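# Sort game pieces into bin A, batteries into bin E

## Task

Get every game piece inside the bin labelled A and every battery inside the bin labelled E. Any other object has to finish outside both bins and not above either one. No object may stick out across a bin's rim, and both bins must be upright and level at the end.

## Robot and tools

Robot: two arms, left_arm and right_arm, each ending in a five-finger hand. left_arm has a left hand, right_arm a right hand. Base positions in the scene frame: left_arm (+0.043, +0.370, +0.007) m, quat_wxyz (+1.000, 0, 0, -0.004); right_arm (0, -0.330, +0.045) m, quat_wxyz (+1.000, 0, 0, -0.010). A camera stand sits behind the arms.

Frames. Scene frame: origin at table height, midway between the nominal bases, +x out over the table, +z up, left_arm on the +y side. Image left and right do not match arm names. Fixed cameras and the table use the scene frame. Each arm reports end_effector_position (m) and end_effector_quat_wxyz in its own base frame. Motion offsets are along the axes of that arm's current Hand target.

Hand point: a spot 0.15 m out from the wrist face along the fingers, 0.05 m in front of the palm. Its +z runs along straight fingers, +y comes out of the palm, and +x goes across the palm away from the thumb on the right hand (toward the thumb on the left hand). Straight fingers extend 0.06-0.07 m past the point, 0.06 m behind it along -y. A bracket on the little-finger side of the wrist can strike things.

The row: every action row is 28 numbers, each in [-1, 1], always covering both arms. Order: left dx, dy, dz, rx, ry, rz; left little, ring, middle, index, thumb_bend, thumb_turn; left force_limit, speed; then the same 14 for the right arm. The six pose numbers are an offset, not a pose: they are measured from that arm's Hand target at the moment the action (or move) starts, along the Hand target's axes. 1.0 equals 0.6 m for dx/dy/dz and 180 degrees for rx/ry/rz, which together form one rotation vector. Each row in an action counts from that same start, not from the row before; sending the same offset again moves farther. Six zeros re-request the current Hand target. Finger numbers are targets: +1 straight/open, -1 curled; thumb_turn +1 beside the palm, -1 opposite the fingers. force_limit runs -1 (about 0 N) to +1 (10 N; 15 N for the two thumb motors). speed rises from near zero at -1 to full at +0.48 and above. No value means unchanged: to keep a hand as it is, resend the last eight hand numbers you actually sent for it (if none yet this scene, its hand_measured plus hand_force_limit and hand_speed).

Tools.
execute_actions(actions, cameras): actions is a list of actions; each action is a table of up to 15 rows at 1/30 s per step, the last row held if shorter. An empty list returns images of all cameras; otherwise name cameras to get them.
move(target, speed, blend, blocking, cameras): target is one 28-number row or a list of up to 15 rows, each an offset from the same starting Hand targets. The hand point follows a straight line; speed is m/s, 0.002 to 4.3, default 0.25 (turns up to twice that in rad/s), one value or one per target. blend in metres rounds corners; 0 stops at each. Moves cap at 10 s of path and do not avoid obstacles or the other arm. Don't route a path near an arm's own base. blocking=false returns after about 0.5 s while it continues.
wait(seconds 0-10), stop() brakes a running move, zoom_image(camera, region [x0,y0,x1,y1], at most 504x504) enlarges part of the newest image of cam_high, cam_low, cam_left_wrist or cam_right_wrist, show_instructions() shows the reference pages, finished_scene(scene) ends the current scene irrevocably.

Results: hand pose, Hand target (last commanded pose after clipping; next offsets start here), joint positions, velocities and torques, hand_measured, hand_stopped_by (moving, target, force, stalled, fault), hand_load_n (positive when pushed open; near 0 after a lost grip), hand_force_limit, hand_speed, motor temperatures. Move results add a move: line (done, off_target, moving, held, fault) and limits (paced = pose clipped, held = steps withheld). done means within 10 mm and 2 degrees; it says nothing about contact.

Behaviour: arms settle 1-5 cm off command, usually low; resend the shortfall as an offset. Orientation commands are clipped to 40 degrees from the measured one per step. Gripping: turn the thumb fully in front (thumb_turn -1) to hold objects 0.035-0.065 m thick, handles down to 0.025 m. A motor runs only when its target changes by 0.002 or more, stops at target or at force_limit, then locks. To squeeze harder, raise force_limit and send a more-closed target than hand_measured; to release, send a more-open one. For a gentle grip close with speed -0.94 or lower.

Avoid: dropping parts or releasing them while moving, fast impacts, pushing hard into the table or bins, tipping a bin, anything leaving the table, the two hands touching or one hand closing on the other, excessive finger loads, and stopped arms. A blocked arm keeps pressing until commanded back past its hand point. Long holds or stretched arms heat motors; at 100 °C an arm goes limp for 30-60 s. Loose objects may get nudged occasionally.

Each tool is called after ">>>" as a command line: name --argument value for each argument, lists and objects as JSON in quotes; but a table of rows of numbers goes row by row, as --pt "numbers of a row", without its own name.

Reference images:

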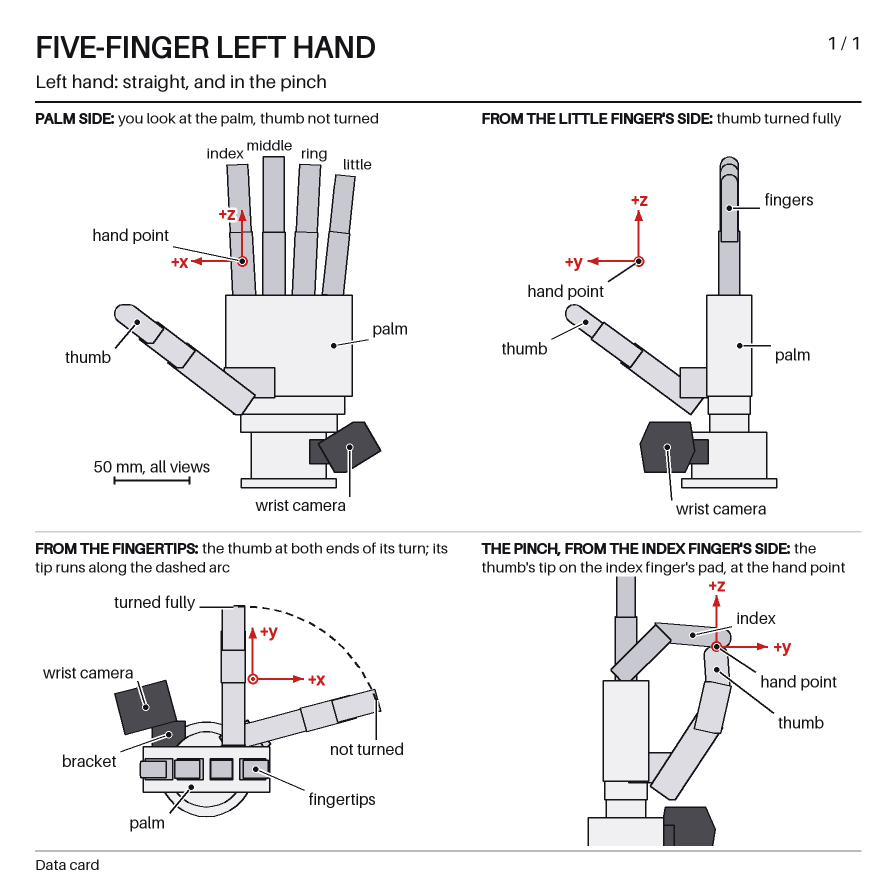

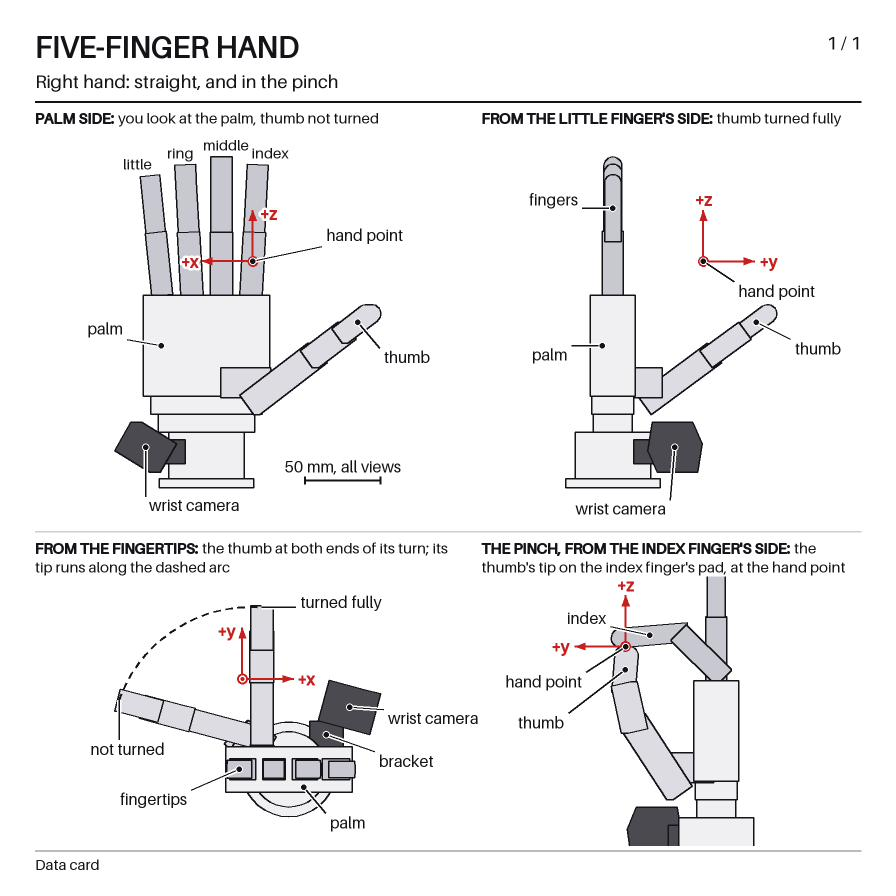

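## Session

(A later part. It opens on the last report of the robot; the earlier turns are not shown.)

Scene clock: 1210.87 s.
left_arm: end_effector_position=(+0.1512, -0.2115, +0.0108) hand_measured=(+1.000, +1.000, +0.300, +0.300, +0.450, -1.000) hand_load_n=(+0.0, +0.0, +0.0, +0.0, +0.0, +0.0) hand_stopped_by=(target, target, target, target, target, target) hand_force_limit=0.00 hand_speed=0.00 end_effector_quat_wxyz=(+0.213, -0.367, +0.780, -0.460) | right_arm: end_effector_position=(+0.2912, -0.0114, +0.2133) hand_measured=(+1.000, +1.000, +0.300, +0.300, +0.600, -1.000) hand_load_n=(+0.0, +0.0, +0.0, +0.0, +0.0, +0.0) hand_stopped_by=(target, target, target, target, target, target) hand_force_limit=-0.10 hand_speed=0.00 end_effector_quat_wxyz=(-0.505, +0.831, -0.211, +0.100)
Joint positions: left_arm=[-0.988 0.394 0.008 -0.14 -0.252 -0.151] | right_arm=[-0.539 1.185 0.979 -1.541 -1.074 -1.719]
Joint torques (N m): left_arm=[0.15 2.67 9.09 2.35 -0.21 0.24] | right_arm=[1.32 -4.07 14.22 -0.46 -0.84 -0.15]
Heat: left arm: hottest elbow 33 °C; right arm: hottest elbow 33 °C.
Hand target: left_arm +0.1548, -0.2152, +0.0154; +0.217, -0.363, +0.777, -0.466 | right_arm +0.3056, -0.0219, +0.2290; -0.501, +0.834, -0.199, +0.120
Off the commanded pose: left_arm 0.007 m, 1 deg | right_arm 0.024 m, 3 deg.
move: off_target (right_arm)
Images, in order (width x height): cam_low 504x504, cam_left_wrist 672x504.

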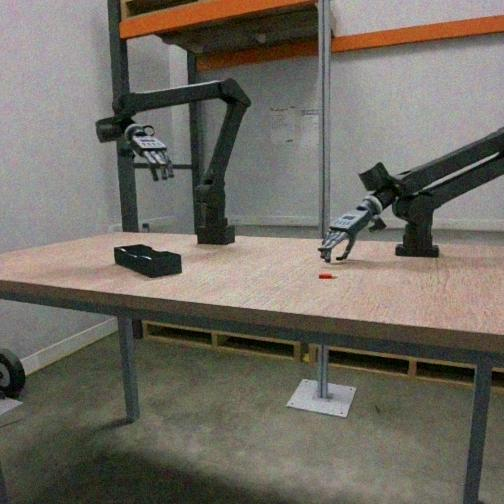

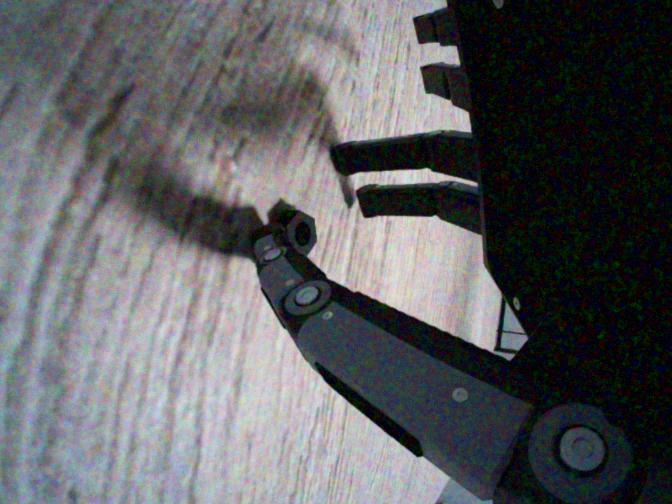

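>>> move --target '[0,0,0,0,0,0,1,1,-0.45,-0.45,0.45,-1,-0.3,-0.9,0,0,0,0,0,0,1,1,0.3,0.3,0.6,-1,-0.1,0]' --speed 0.04 --cameras '["cam_left_wrist","cam_low"]'

>>> zoom_image --camera "cam_low" --region '[300, 220, 360, 280]'

>>> zoom_image --camera "cam_left_wrist" --region '[200, 100, 400, 300]'

Scene clock: 1217.93 s.
left_arm: end_effector_position=(+0.1517, -0.2121, +0.0116) hand_measured=(+1.000, +1.000, -0.450, -0.450, +0.450, -1.000) hand_load_n=(+0.0, +0.0, +0.5, +0.0, +0.5, +0.0) hand_stopped_by=(target, target, target, target, target, target) hand_force_limit=-0.30 hand_speed=-0.90 end_effector_quat_wxyz=(+0.213, -0.367, +0.779, -0.462) | right_arm: end_effector_position=(+0.2912, -0.0114, +0.2133) hand_measured=(+1.000, +1.000, +0.300, +0.300, +0.600, -1.000) hand_load_n=(+0.0, +0.0, +0.0, +0.0, +0.0, +0.0) hand_stopped_by=(target, target, target, target, target, target) hand_force_limit=-0.10 hand_speed=0.00 end_effector_quat_wxyz=(-0.505, +0.831, -0.211, +0.100)
Joint positions: left_arm=[-0.988 0.396 0.008 -0.134 -0.253 -0.151] | right_arm=[-0.539 1.185 0.979 -1.541 -1.074 -1.719]
Joint torques (N m): left_arm=[0.15 2.9 9.11 2.25 -0.19 0.23] | right_arm=[1.32 -4.07 14.22 -0.43 -0.83 -0.15]
Heat: left arm: hottest elbow 33 °C; right arm: hottest elbow 33 °C.
Hand target: left_arm +0.1549, -0.2152, +0.0155; +0.217, -0.363, +0.777, -0.467 | right_arm +0.3056, -0.0219, +0.2290; -0.501, +0.834, -0.199, +0.120
Off the commanded pose: left_arm 0.006 m, 1 deg | right_arm 0.024 m, 3 deg.
move: off_target (right_arm)
Images, in order (width x height): cam_low 504x504, cam_left_wrist 672x504.

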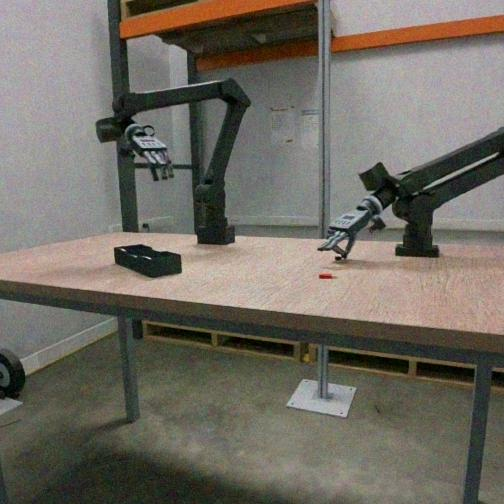

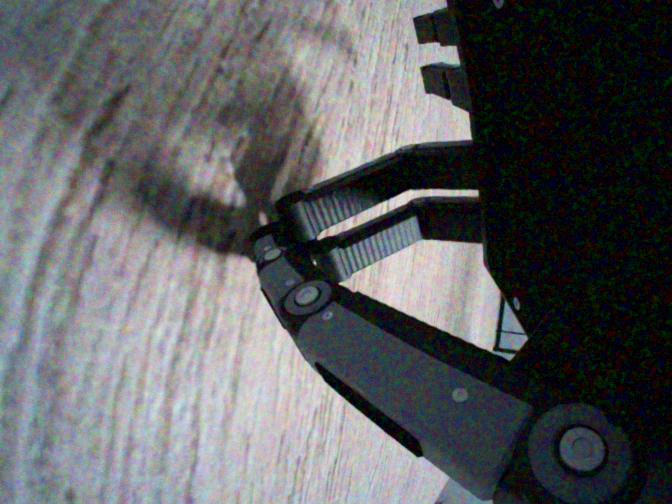

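Scaled by 8.400 from the camera's 504x504 image, which has a finer 720x720 frame.

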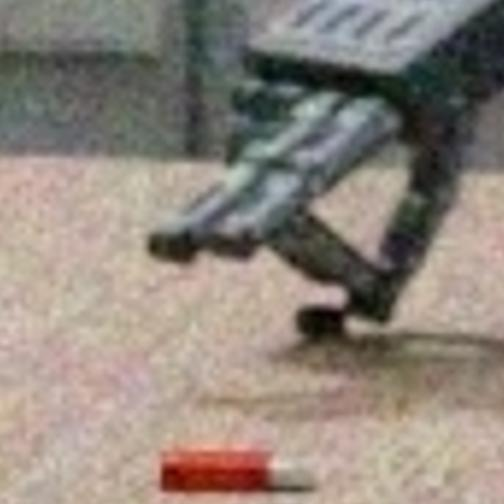

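Scaled by 2.520 from the camera's 672x504 image, which has a finer 960x720 frame.

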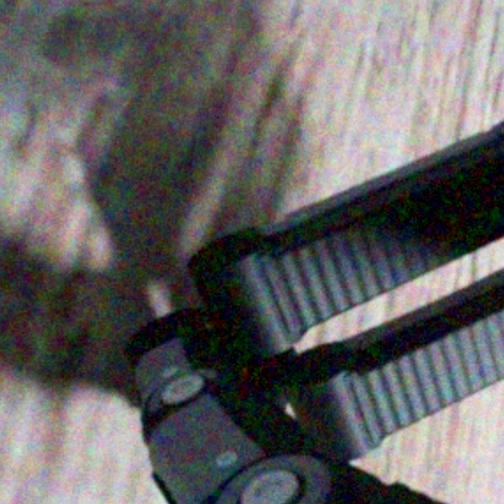

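>>> move --pt "0 0 0 0 0 0 1 1 0.3 0.3 0.45 -1 -0.3 -0.5 0 0 0 0 0 0 1 1 0.3 0.3 0.6 -1 -0.1 0" --pt "0 -0.0442 -0.0235 0 0 0 1 1 0.3 0.3 0.38 -1 -0.3 -0.5 0 0 0 0 0 0 1 1 0.3 0.3 0.6 -1 -0.1 0" --speed 0.05 --cameras '["cam_left_wrist"]'

Scene clock: 1236.13 s.
left_arm: end_effector_position=(+0.1471, -0.2051, +0.0119) hand_measured=(+1.000, +1.000, +0.300, +0.300, +0.380, -1.000) hand_load_n=(+0.0, +0.0, +0.0, +0.0, +0.0, +0.0) hand_stopped_by=(target, target, target, target, target, target) hand_force_limit=-0.30 hand_speed=-0.50 end_effector_quat_wxyz=(+0.211, -0.369, +0.789, -0.445) | right_arm: end_effector_position=(+0.2912, -0.0114, +0.2133) hand_measured=(+1.000, +1.000, +0.300, +0.300, +0.600, -1.000) hand_load_n=(+0.0, +0.0, +0.0, +0.0, +0.0, +0.0) hand_stopped_by=(target, target, target, target, target, target) hand_force_limit=-0.10 hand_speed=0.00 end_effector_quat_wxyz=(-0.505, +0.831, -0.211, +0.100)
Joint positions: left_arm=[-0.988 0.345 0.027 -0.244 -0.253 -0.151] | right_arm=[-0.539 1.185 0.979 -1.541 -1.074 -1.719]
Joint torques (N m): left_arm=[0.21 1.14 13.57 1.21 -0.17 0.24] | right_arm=[1.26 -4.13 14.22 -0.49 -0.84 -0.15]
Heat: left arm: hottest elbow 33 °C; right arm: hottest elbow 33 °C.
Hand target: left_arm +0.1549, -0.2152, +0.0457; +0.217, -0.363, +0.777, -0.467 | right_arm +0.3056, -0.0219, +0.2290; -0.501, +0.834, -0.199, +0.120
Off the commanded pose: left_arm 0.036 m, 3 deg | right_arm 0.024 m, 3 deg.
move: off_target (left_arm, right_arm); target 2's new numbers were sent with left_arm's hand 0.036 m and 3 deg from that target
Images, in order (width x height): cam_left_wrist 672x504.

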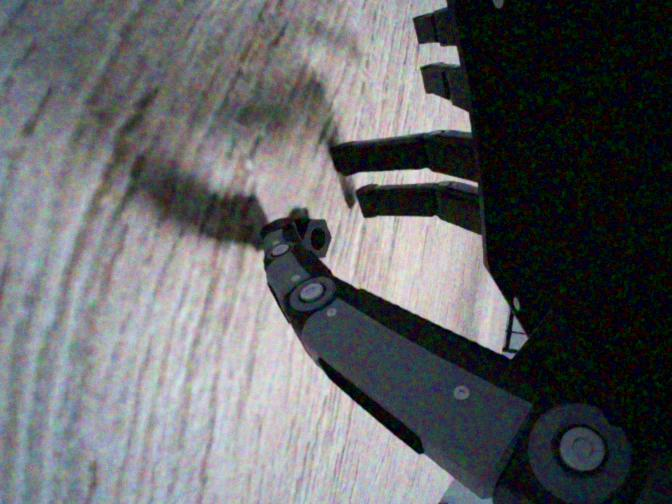

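>>> move --target '[0.02,-0.045,-0.01,0,0,0,1,1,0.3,0.3,0.38,-1,-0.3,-0.5,0,0,0,0,0,0,1,1,0.3,0.3,0.6,-1,-0.1,0]' --speed 0.08 --cameras '["cam_left_wrist"]'

Scene clock: 1242.57 s.
left_arm: end_effector_position=(+0.1488, -0.2172, +0.0423) hand_measured=(+1.000, +1.000, +0.300, +0.300, +0.380, -1.000) hand_load_n=(+0.0, +0.0, +0.0, +0.0, +0.0, +0.0) hand_stopped_by=(target, target, target, target, target, target) hand_force_limit=-0.30 hand_speed=-0.50 end_effector_quat_wxyz=(+0.219, -0.360, +0.790, -0.445) | right_arm: end_effector_position=(+0.2912, -0.0114, +0.2133) hand_measured=(+1.000, +1.000, +0.300, +0.300, +0.600, -1.000) hand_load_n=(+0.0, +0.0, +0.0, +0.0, +0.0, +0.0) hand_stopped_by=(target, target, target, target, target, target) hand_force_limit=-0.10 hand_speed=0.00 end_effector_quat_wxyz=(-0.505, +0.831, -0.211, +0.100)
Joint positions: left_arm=[-1.049 0.366 0.111 -0.307 -0.311 -0.162] | right_arm=[-0.539 1.185 0.979 -1.541 -1.074 -1.719]
Joint torques (N m): left_arm=[-0.38 1.61 13.38 1.26 -0.24 -0.03] | right_arm=[1.26 -4.07 14.22 -0.47 -0.83 -0.15]
Heat: left arm: hottest elbow 35 °C; right arm: hottest elbow 33 °C.
Hand target: left_arm +0.1529, -0.2291, +0.0723; +0.217, -0.363, +0.777, -0.467 | right_arm +0.3056, -0.0219, +0.2290; -0.501, +0.834, -0.199, +0.120
Off the commanded pose: left_arm 0.033 m, 3 deg | right_arm 0.024 m, 3 deg.
move: off_target (left_arm, right_arm)
Images, in order (width x height): cam_left_wrist 672x504.

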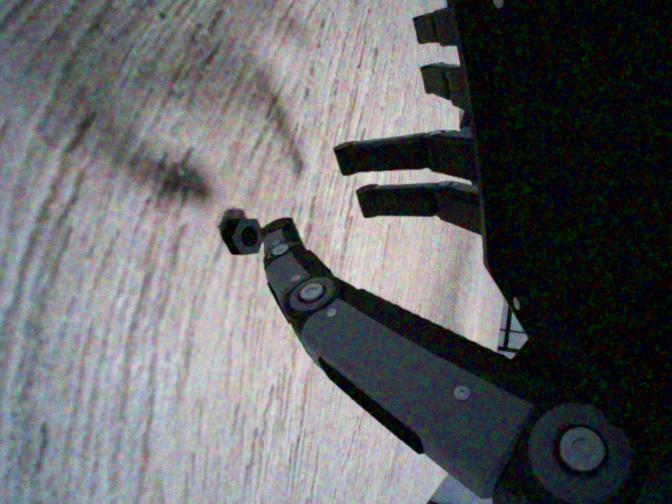

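>>> move --target '[0.0067,0.0708,0.0337,0,0,0,1,1,0.3,0.3,0.38,-1,-0.3,-0.5,0,0,0,0,0,0,1,1,0.3,0.3,0.6,-1,-0.1,0]' --speed 0.06 --cameras '["cam_left_wrist"]'

Scene clock: 1250.17 s.
left_arm: end_effector_position=(+0.1473, -0.2244, +0.0201) hand_measured=(+1.000, +1.000, +0.300, +0.300, +0.380, -1.000) hand_load_n=(+0.0, +0.0, +0.0, +0.0, +0.0, +0.0) hand_stopped_by=(target, target, target, target, target, target) hand_force_limit=-0.30 hand_speed=-0.50 end_effector_quat_wxyz=(+0.220, -0.360, +0.783, -0.457) | right_arm: end_effector_position=(+0.2912, -0.0114, +0.2133) hand_measured=(+1.000, +1.000, +0.300, +0.300, +0.600, -1.000) hand_load_n=(+0.0, +0.0, +0.0, +0.0, +0.0, +0.0) hand_stopped_by=(target, target, target, target, target, target) hand_force_limit=-0.10 hand_speed=0.00 end_effector_quat_wxyz=(-0.505, +0.831, -0.211, +0.100)
Joint positions: left_arm=[-1.088 0.465 0.046 -0.124 -0.345 -0.183] | right_arm=[-0.539 1.185 0.979 -1.541 -1.074 -1.719]
Joint torques (N m): left_arm=[-0.38 2.43 9.01 2.47 -0.25 -0.04] | right_arm=[1.44 -4.01 14.22 -0.44 -0.83 -0.15]
Heat: left arm: hottest elbow 36 °C; right arm: hottest elbow 33 °C.
Hand target: left_arm +0.1486, -0.2308, +0.0252; +0.217, -0.363, +0.777, -0.466 | right_arm +0.3056, -0.0219, +0.2290; -0.501, +0.834, -0.199, +0.120
Off the commanded pose: left_arm 0.008 m, 1 deg | right_arm 0.024 m, 3 deg.
move: off_target (right_arm)
Images, in order (width x height): cam_left_wrist 672x504.

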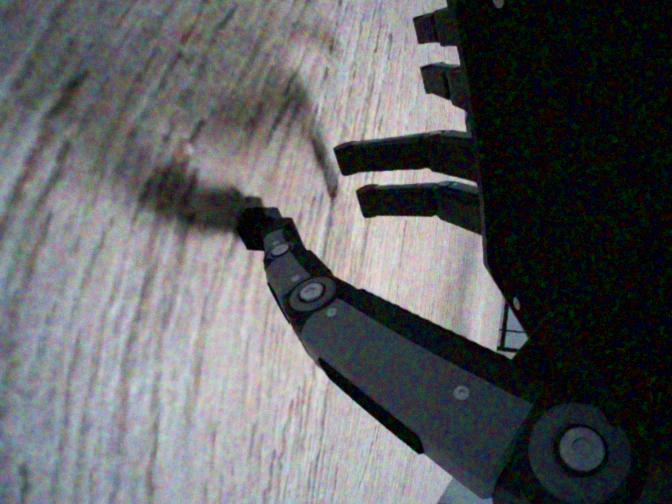

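>>> move --pt "0 0.0047 -0.0088 0 0 0 1 1 0.3 0.3 0.38 -1 -0.3 -0.5 0 0 0 0 0 0 1 1 0.3 0.3 0.6 -1 -0.1 0" --pt "0 0.0232 0.001 0 0 0 1 1 0.3 0.3 0.38 -1 -0.3 -0.5 0 0 0 0 0 0 1 1 0.3 0.3 0.6 -1 -0.1 0" --speed 0.05 --cameras '["cam_left_wrist","cam_low"]'

>>> zoom_image --camera "cam_low" --region '[300, 220, 360, 280]'

Scene clock: 1255.77 s.
left_arm: end_effector_position=(+0.1452, -0.2247, +0.0138) hand_measured=(+1.000, +1.000, +0.300, +0.300, +0.380, -1.000) hand_load_n=(+0.0, +0.0, -0.5, +0.0, -0.5, -0.5) hand_stopped_by=(target, target, target, target, target, target) hand_force_limit=-0.30 hand_speed=-0.50 end_effector_quat_wxyz=(+0.221, -0.361, +0.778, -0.464) | right_arm: end_effector_position=(+0.2912, -0.0114, +0.2133) hand_measured=(+1.000, +1.000, +0.300, +0.300, +0.600, -1.000) hand_load_n=(+0.0, +0.0, +0.0, +0.0, +0.0, +0.0) hand_stopped_by=(target, target, target, target, target, target) hand_force_limit=-0.10 hand_speed=0.00 end_effector_quat_wxyz=(-0.505, +0.831, -0.211, +0.100)
Joint positions: left_arm=[-1.107 0.474 0.019 -0.073 -0.362 -0.194] | right_arm=[-0.539 1.185 0.979 -1.541 -1.074 -1.719]
Joint torques (N m): left_arm=[-0.44 2.73 8.21 2.15 -0.21 -0.02] | right_arm=[1.32 -4.13 14.22 -0.44 -0.84 -0.15]
Heat: left arm: hottest elbow 36 °C; right arm: hottest elbow 33 °C.
Hand target: left_arm +0.1441, -0.2270, +0.0127; +0.217, -0.363, +0.777, -0.466 | right_arm +0.3056, -0.0219, +0.2290; -0.501, +0.834, -0.199, +0.120
Off the commanded pose: left_arm 0.003 m, 1 deg | right_arm 0.024 m, 3 deg.
move: off_target (right_arm)
Images, in order (width x height): cam_low 504x504, cam_left_wrist 672x504.

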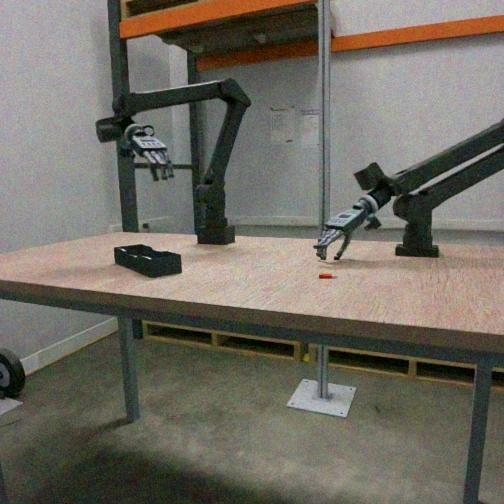

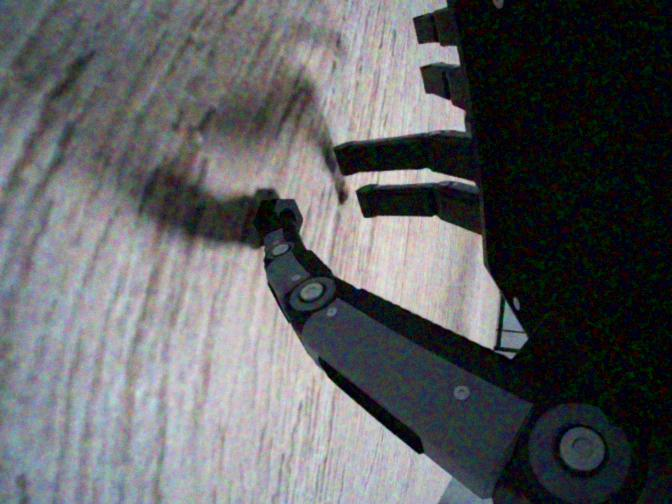

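Scaled by 8.400 from the camera's 504x504 image, which has a finer 720x720 frame.

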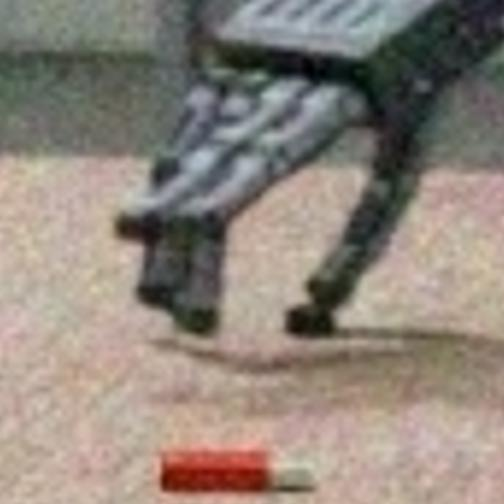

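>>> move --pt "0 -0.0118 -0.0063 0 0 0 1 1 0.3 0.3 0.38 -1 -0.3 -0.5 0 0 0 0 0 0 1 1 0.3 0.3 0.6 -1 -0.1 0" --pt "0 -0.0055 -0.018 0 0 0 1 1 0.3 0.3 0.38 -1 -0.3 -0.5 0 0 0 0 0 0 1 1 0.3 0.3 0.6 -1 -0.1 0" --speed 0.05 --cameras '["cam_left_wrist"]'

Scene clock: 1261.17 s.
left_arm: end_effector_position=(+0.1388, -0.2190, +0.0156) hand_measured=(+1.000, +1.000, +0.300, +0.300, +0.380, -1.000) hand_load_n=(+0.0, +0.0, +0.0, +0.0, +0.0, +0.0) hand_stopped_by=(target, target, target, target, target, target) hand_force_limit=-0.30 hand_speed=-0.50 end_effector_quat_wxyz=(+0.221, -0.360, +0.780, -0.462) | right_arm: end_effector_position=(+0.2912, -0.0114, +0.2133) hand_measured=(+1.000, +1.000, +0.300, +0.300, +0.600, -1.000) hand_load_n=(+0.0, +0.0, +0.0, +0.0, +0.0, +0.0) hand_stopped_by=(target, target, target, target, target, target) hand_force_limit=-0.10 hand_speed=0.00 end_effector_quat_wxyz=(-0.505, +0.831, -0.211, +0.100)
Joint positions: left_arm=[-1.133 0.376 0.019 -0.182 -0.384 -0.207] | right_arm=[-0.539 1.185 0.979 -1.541 -1.074 -1.719]
Joint torques (N m): left_arm=[-0.38 1.49 9.43 1.16 -0.27 -0.04] | right_arm=[1.26 -4.01 14.22 -0.44 -0.83 -0.15]
Heat: left arm: hottest elbow 35 °C; right arm: hottest elbow 33 °C.
Hand target: left_arm +0.1379, -0.2218, +0.0206; +0.217, -0.363, +0.777, -0.466 | right_arm +0.3056, -0.0219, +0.2290; -0.501, +0.834, -0.199, +0.120
Off the commanded pose: left_arm 0.006 m, 1 deg | right_arm 0.024 m, 3 deg.
move: off_target (right_arm)
Images, in order (width x height): cam_left_wrist 672x504.

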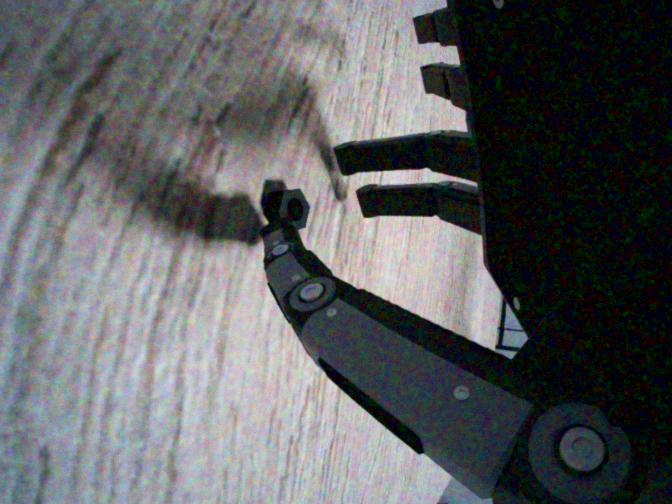

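>>> move --target '[0,0.008,0.0137,0,0,0,1,1,0.3,0.3,0.38,-1,-0.3,-0.5,0,0,0,0,0,0,1,1,0.3,0.3,0.6,-1,-0.1,0]' --speed 0.05 --cameras '["cam_left_wrist","cam_low"]'

>>> zoom_image --camera "cam_low" --region '[300, 220, 360, 280]'

Scene clock: 1267.77 s.
left_arm: end_effector_position=(+0.1390, -0.2216, +0.0097) hand_measured=(+1.000, +1.000, +0.300, +0.300, +0.380, -1.000) hand_load_n=(+0.0, +0.0, +0.0, +0.0, +0.0, +0.0) hand_stopped_by=(target, target, target, target, target, target) hand_force_limit=-0.30 hand_speed=-0.50 end_effector_quat_wxyz=(+0.217, -0.359, +0.782, -0.461) | right_arm: end_effector_position=(+0.2912, -0.0114, +0.2133) hand_measured=(+1.000, +1.000, +0.300, +0.300, +0.600, -1.000) hand_load_n=(+0.0, +0.0, +0.0, +0.0, +0.0, +0.0) hand_stopped_by=(target, target, target, target, target, target) hand_force_limit=-0.10 hand_speed=0.00 end_effector_quat_wxyz=(-0.505, +0.831, -0.211, +0.100)
Joint positions: left_arm=[-1.13 0.44 0.011 -0.115 -0.374 -0.207] | right_arm=[-0.539 1.185 0.979 -1.541 -1.074 -1.719]
Joint torques (N m): left_arm=[0.67 2.67 8.7 2.29 -0.11 0.06] | right_arm=[1.26 -4.07 14.23 -0.47 -0.83 -0.14]
Heat: left arm: hottest elbow 35 °C; right arm: hottest elbow 33 °C.
Hand target: left_arm +0.1418, -0.2251, +0.0127; +0.217, -0.363, +0.777, -0.467 | right_arm +0.3056, -0.0219, +0.2290; -0.501, +0.834, -0.199, +0.120
Off the commanded pose: left_arm 0.005 m, 1 deg | right_arm 0.024 m, 3 deg.
move: off_target (right_arm)
Images, in order (width x height): cam_low 504x504, cam_left_wrist 672x504.

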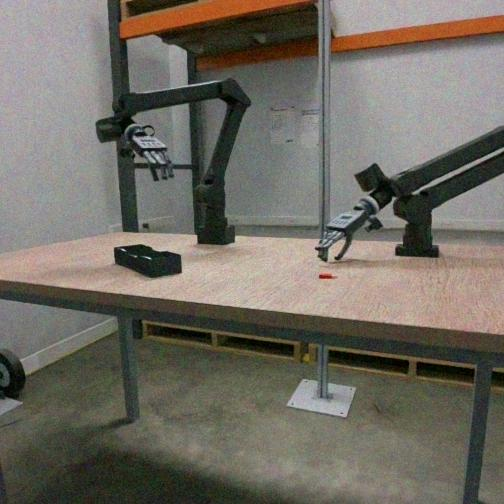

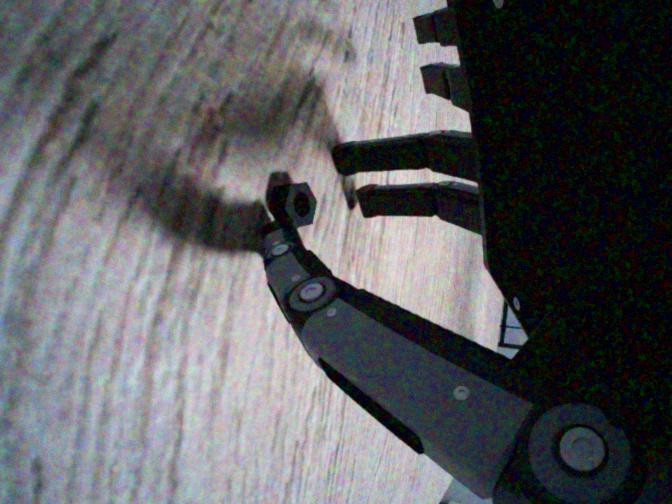

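Scaled by 8.400 from the camera's 504x504 image, which has a finer 720x720 frame.

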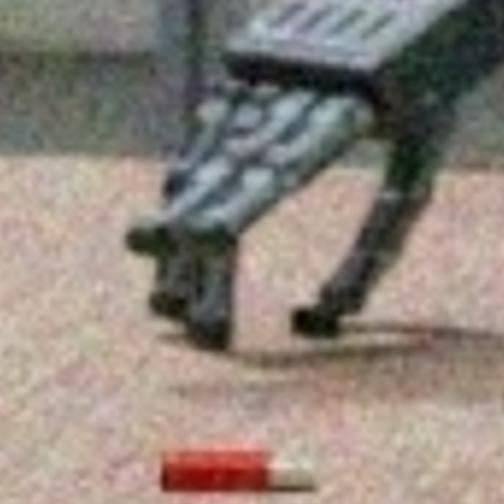

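>>> move --pt "0 0.003 0.0016 0 0 0 1 1 0.3 0.3 0.38 -1 -0.3 -0.5 0 0 0 0 0 0 1 1 0.3 0.3 0.6 -1 -0.1 0" --pt "0 0.003 0.0016 0 0 0 1 1 -0.4 -0.4 0.38 -1 -0.3 -0.92 0 0 0 0 0 0 1 1 0.3 0.3 0.6 -1 -0.1 0" --speed 0.04 --cameras '["cam_left_wrist","cam_low"]'

>>> zoom_image --camera "cam_low" --region '[300, 220, 360, 280]'

>>> zoom_image --camera "cam_left_wrist" --region '[200, 100, 400, 300]'

Scene clock: 1276.00 s.
left_arm: end_effector_position=(+0.1401, -0.2242, +0.0100) hand_measured=(+1.000, +1.000, -0.132, -0.400, +0.382, -1.000) hand_load_n=(+0.0, +0.0, +4.5, +0.0, +4.0, +0.5) hand_stopped_by=(target, target, force, target, target, target) hand_force_limit=-0.30 hand_speed=-0.92 end_effector_quat_wxyz=(+0.217, -0.359, +0.779, -0.465) | right_arm: end_effector_position=(+0.2912, -0.0114, +0.2133) hand_measured=(+1.000, +1.000, +0.300, +0.300, +0.600, -1.000) hand_load_n=(+0.0, +0.0, -0.5, +0.0, +0.0, +0.0) hand_stopped_by=(target, target, target, target, target, target) hand_force_limit=-0.10 hand_speed=0.00 end_effector_quat_wxyz=(-0.505, +0.831, -0.211, +0.100)
Joint positions: left_arm=[-1.13 0.461 0.008 -0.081 -0.374 -0.207] | right_arm=[-0.539 1.185 0.979 -1.541 -1.074 -1.719]
Joint torques (N m): left_arm=[0.73 2.61 8.46 1.99 -0.11 0.07] | right_arm=[1.26 -4.07 14.22 -0.46 -0.84 -0.15]
Heat: left arm: hottest elbow 35 °C; right arm: hottest elbow 34 °C.
Hand target: left_arm +0.1418, -0.2250, +0.0105; +0.217, -0.363, +0.777, -0.466 | right_arm +0.3056, -0.0219, +0.2290; -0.501, +0.834, -0.199, +0.120
Off the commanded pose: left_arm 0.002 m, 1 deg | right_arm 0.024 m, 3 deg.
move: off_target (right_arm)
Images, in order (width x height): cam_low 504x504, cam_left_wrist 672x504.

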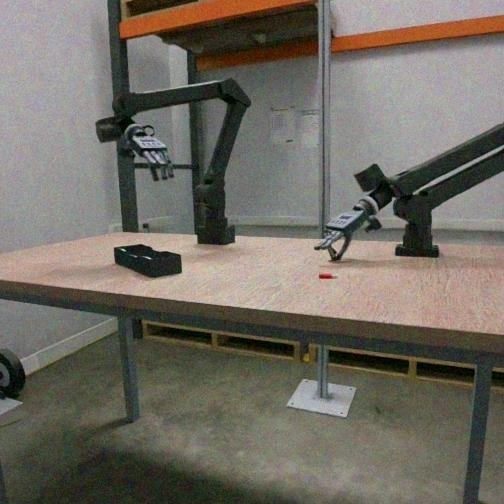

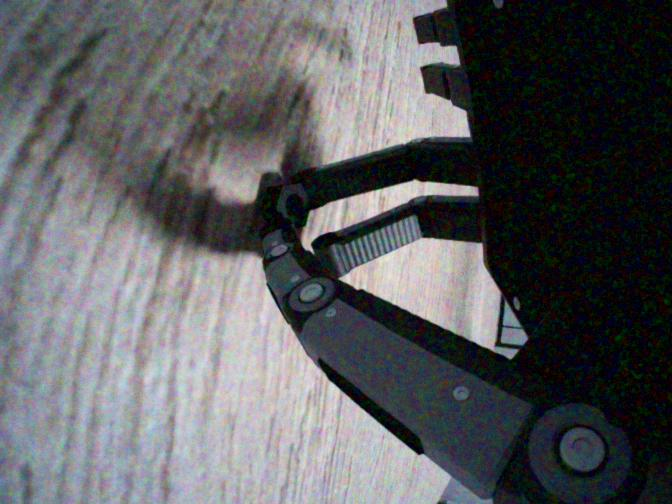

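Scaled by 8.400 from the camera's 504x504 image, which has a finer 720x720 frame.

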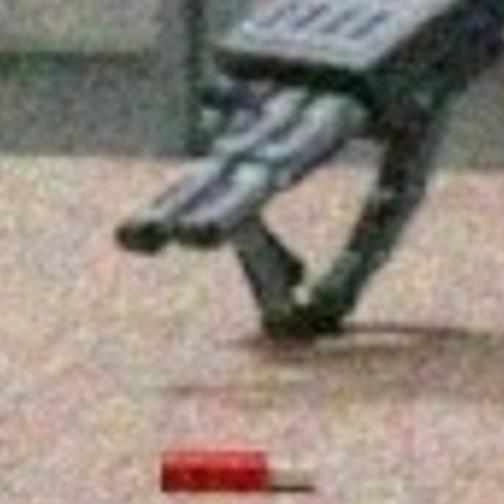

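Scaled by 2.520 from the camera's 672x504 image, which has a finer 960x720 frame.

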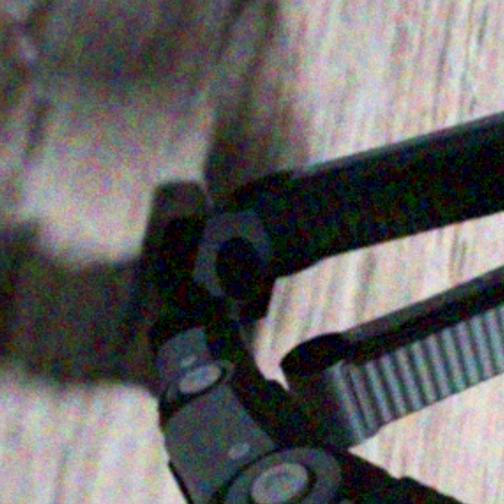

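>>> move --target '[0,-0.0736,-0.039,0,0,0,1,1,-0.4,-0.4,0.38,-1,-0.3,-0.92,0,0,0,0,0,0,1,1,0.3,0.3,0.6,-1,-0.1,0]' --speed 0.06 --cameras '["cam_left_wrist","cam_low"]'

>>> zoom_image --camera "cam_low" --region '[300, 200, 380, 280]'

Scene clock: 1279.87 s.
left_arm: end_effector_position=(+0.1362, -0.2144, +0.0277) hand_measured=(+1.000, +1.000, -0.130, -0.400, +0.382, -1.000) hand_load_n=(+0.0, +0.0, +4.5, +0.0, +4.0, +0.5) hand_stopped_by=(target, target, force, target, target, target) hand_force_limit=-0.30 hand_speed=-0.92 end_effector_quat_wxyz=(+0.216, -0.361, +0.791, -0.444) | right_arm: end_effector_position=(+0.2912, -0.0114, +0.2133) hand_measured=(+1.000, +1.000, +0.300, +0.300, +0.600, -1.000) hand_load_n=(+0.0, +0.0, +0.0, +0.0, +0.0, +0.0) hand_stopped_by=(target, target, target, target, target, target) hand_force_limit=-0.10 hand_speed=0.00 end_effector_quat_wxyz=(-0.505, +0.831, -0.211, +0.100)
Joint positions: left_arm=[-1.121 0.331 0.073 -0.324 -0.367 -0.207] | right_arm=[-0.539 1.185 0.979 -1.541 -1.074 -1.719]
Joint torques (N m): left_arm=[0.38 1.55 13.55 1.25 -0.27 0.09] | right_arm=[1.26 -4.13 14.23 -0.46 -0.83 -0.15]
Heat: left arm: hottest elbow 35 °C; right arm: hottest elbow 34 °C.
Hand target: left_arm +0.1419, -0.2251, +0.0605; +0.217, -0.363, +0.777, -0.466 | right_arm +0.3056, -0.0219, +0.2290; -0.501, +0.834, -0.199, +0.120
Off the commanded pose: left_arm 0.035 m, 3 deg | right_arm 0.024 m, 3 deg.
move: off_target (left_arm, right_arm)
Images, in order (width x height): cam_low 504x504, cam_left_wrist 672x504.

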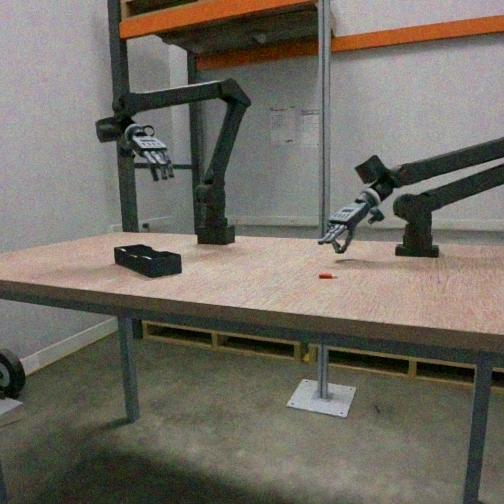

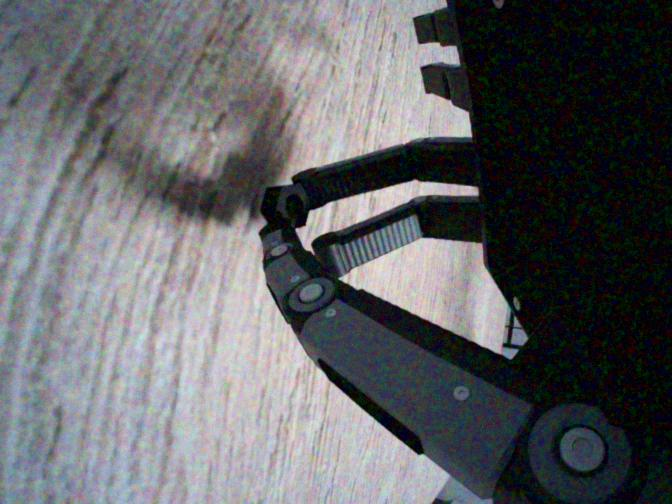

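Scaled by 6.300 from the camera's 504x504 image, which has a finer 720x720 frame.

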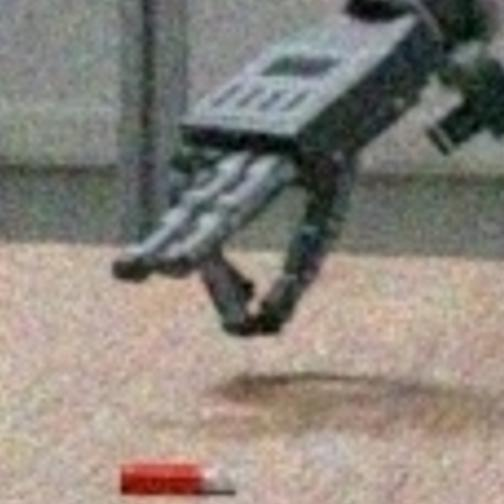

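>>> move --pt "0 0.0721 0.0382 0 0 0 1 1 -0.4 -0.4 0.38 -1 -0.3 -0.92 0 0 0 0 0 0 1 1 0.3 0.3 0.6 -1 -0.1 0" --pt "0 0.0721 0.0382 0 0 0 1 1 0.3 0.3 0.38 -1 -0.3 -0.7 0 0 0 0 0 0 1 1 0.3 0.3 0.6 -1 -0.1 0" --pt "0 -0.09 -0.05 0 0 0 1 1 0.3 0.3 0.38 -1 -0.3 -0.7 0 0 0 0 0 0 1 1 0.3 0.3 0.6 -1 -0.1 0" --speed '[0.05,0.05,0.1]' --cameras '["cam_high","cam_low","cam_left_wrist"]'

Scene clock: 1289.30 s.
left_arm: end_effector_position=(+0.1381, -0.2167, +0.0907) hand_measured=(+1.000, +1.000, +0.300, +0.300, +0.380, -1.000) hand_load_n=(+0.0, +0.0, +0.0, +0.0, +0.0, +0.0) hand_stopped_by=(target, target, target, target, target, target) hand_force_limit=-0.30 hand_speed=-0.70 end_effector_quat_wxyz=(+0.217, -0.362, +0.790, -0.444) | right_arm: end_effector_position=(+0.2912, -0.0114, +0.2133) hand_measured=(+1.000, +1.000, +0.300, +0.300, +0.600, -1.000) hand_load_n=(+0.0, -0.5, +0.0, +0.0, +0.0, +0.0) hand_stopped_by=(target, target, target, target, target, target) hand_force_limit=-0.10 hand_speed=0.00 end_effector_quat_wxyz=(-0.505, +0.831, -0.211, +0.100)
Joint positions: left_arm=[-1.12 0.278 0.234 -0.537 -0.369 -0.207] | right_arm=[-0.539 1.185 0.979 -1.541 -1.074 -1.719]
Joint torques (N m): left_arm=[-0.03 1.44 13.63 1.17 -0.27 0.07] | right_arm=[1.26 -4.07 14.22 -0.47 -0.83 -0.14]
Motor temperatures (°C): left_arm=[28 25 37 23 24 23] | right_arm=[29 30 34 25 24 23]
Heat: left arm: hottest elbow 37 °C; right arm: hottest elbow 34 °C.
Hand target: left_arm +0.1411, -0.2244, +0.1222; +0.217, -0.363, +0.777, -0.466 | right_arm +0.3056, -0.0219, +0.2290; -0.501, +0.834, -0.199, +0.120
Off the commanded pose: left_arm 0.033 m, 3 deg | right_arm 0.024 m, 3 deg.
move: off_target (left_arm, right_arm)
Images, in order (width x height): cam_high 504x504, cam_low 504x504, cam_left_wrist 672x504.

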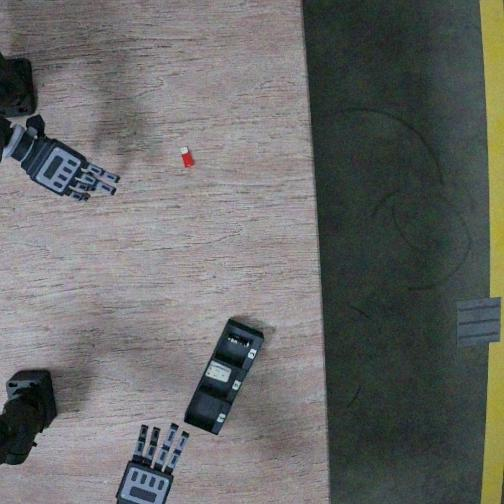

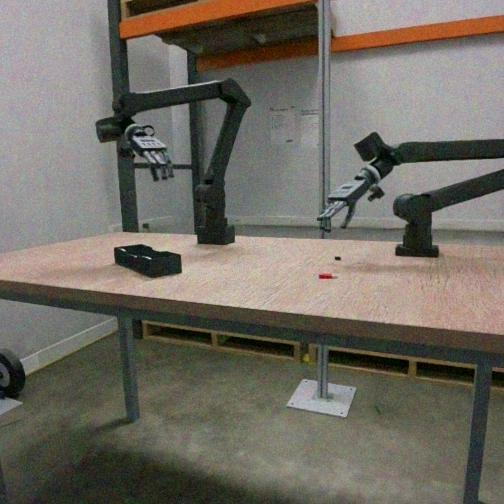

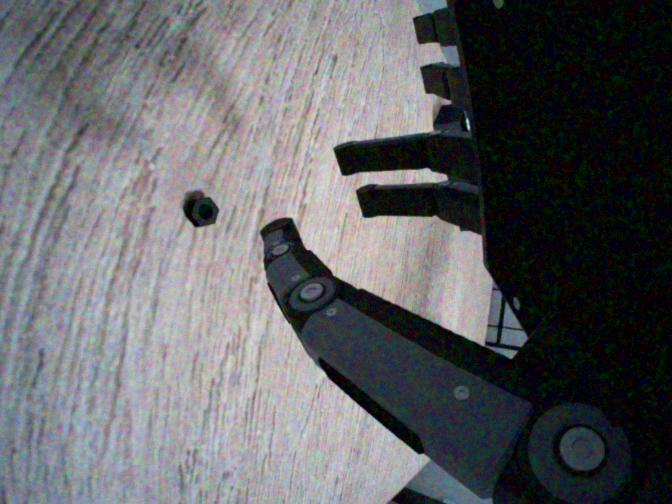

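>>> finished_scene --scene 1

The scene is finished: the task was done.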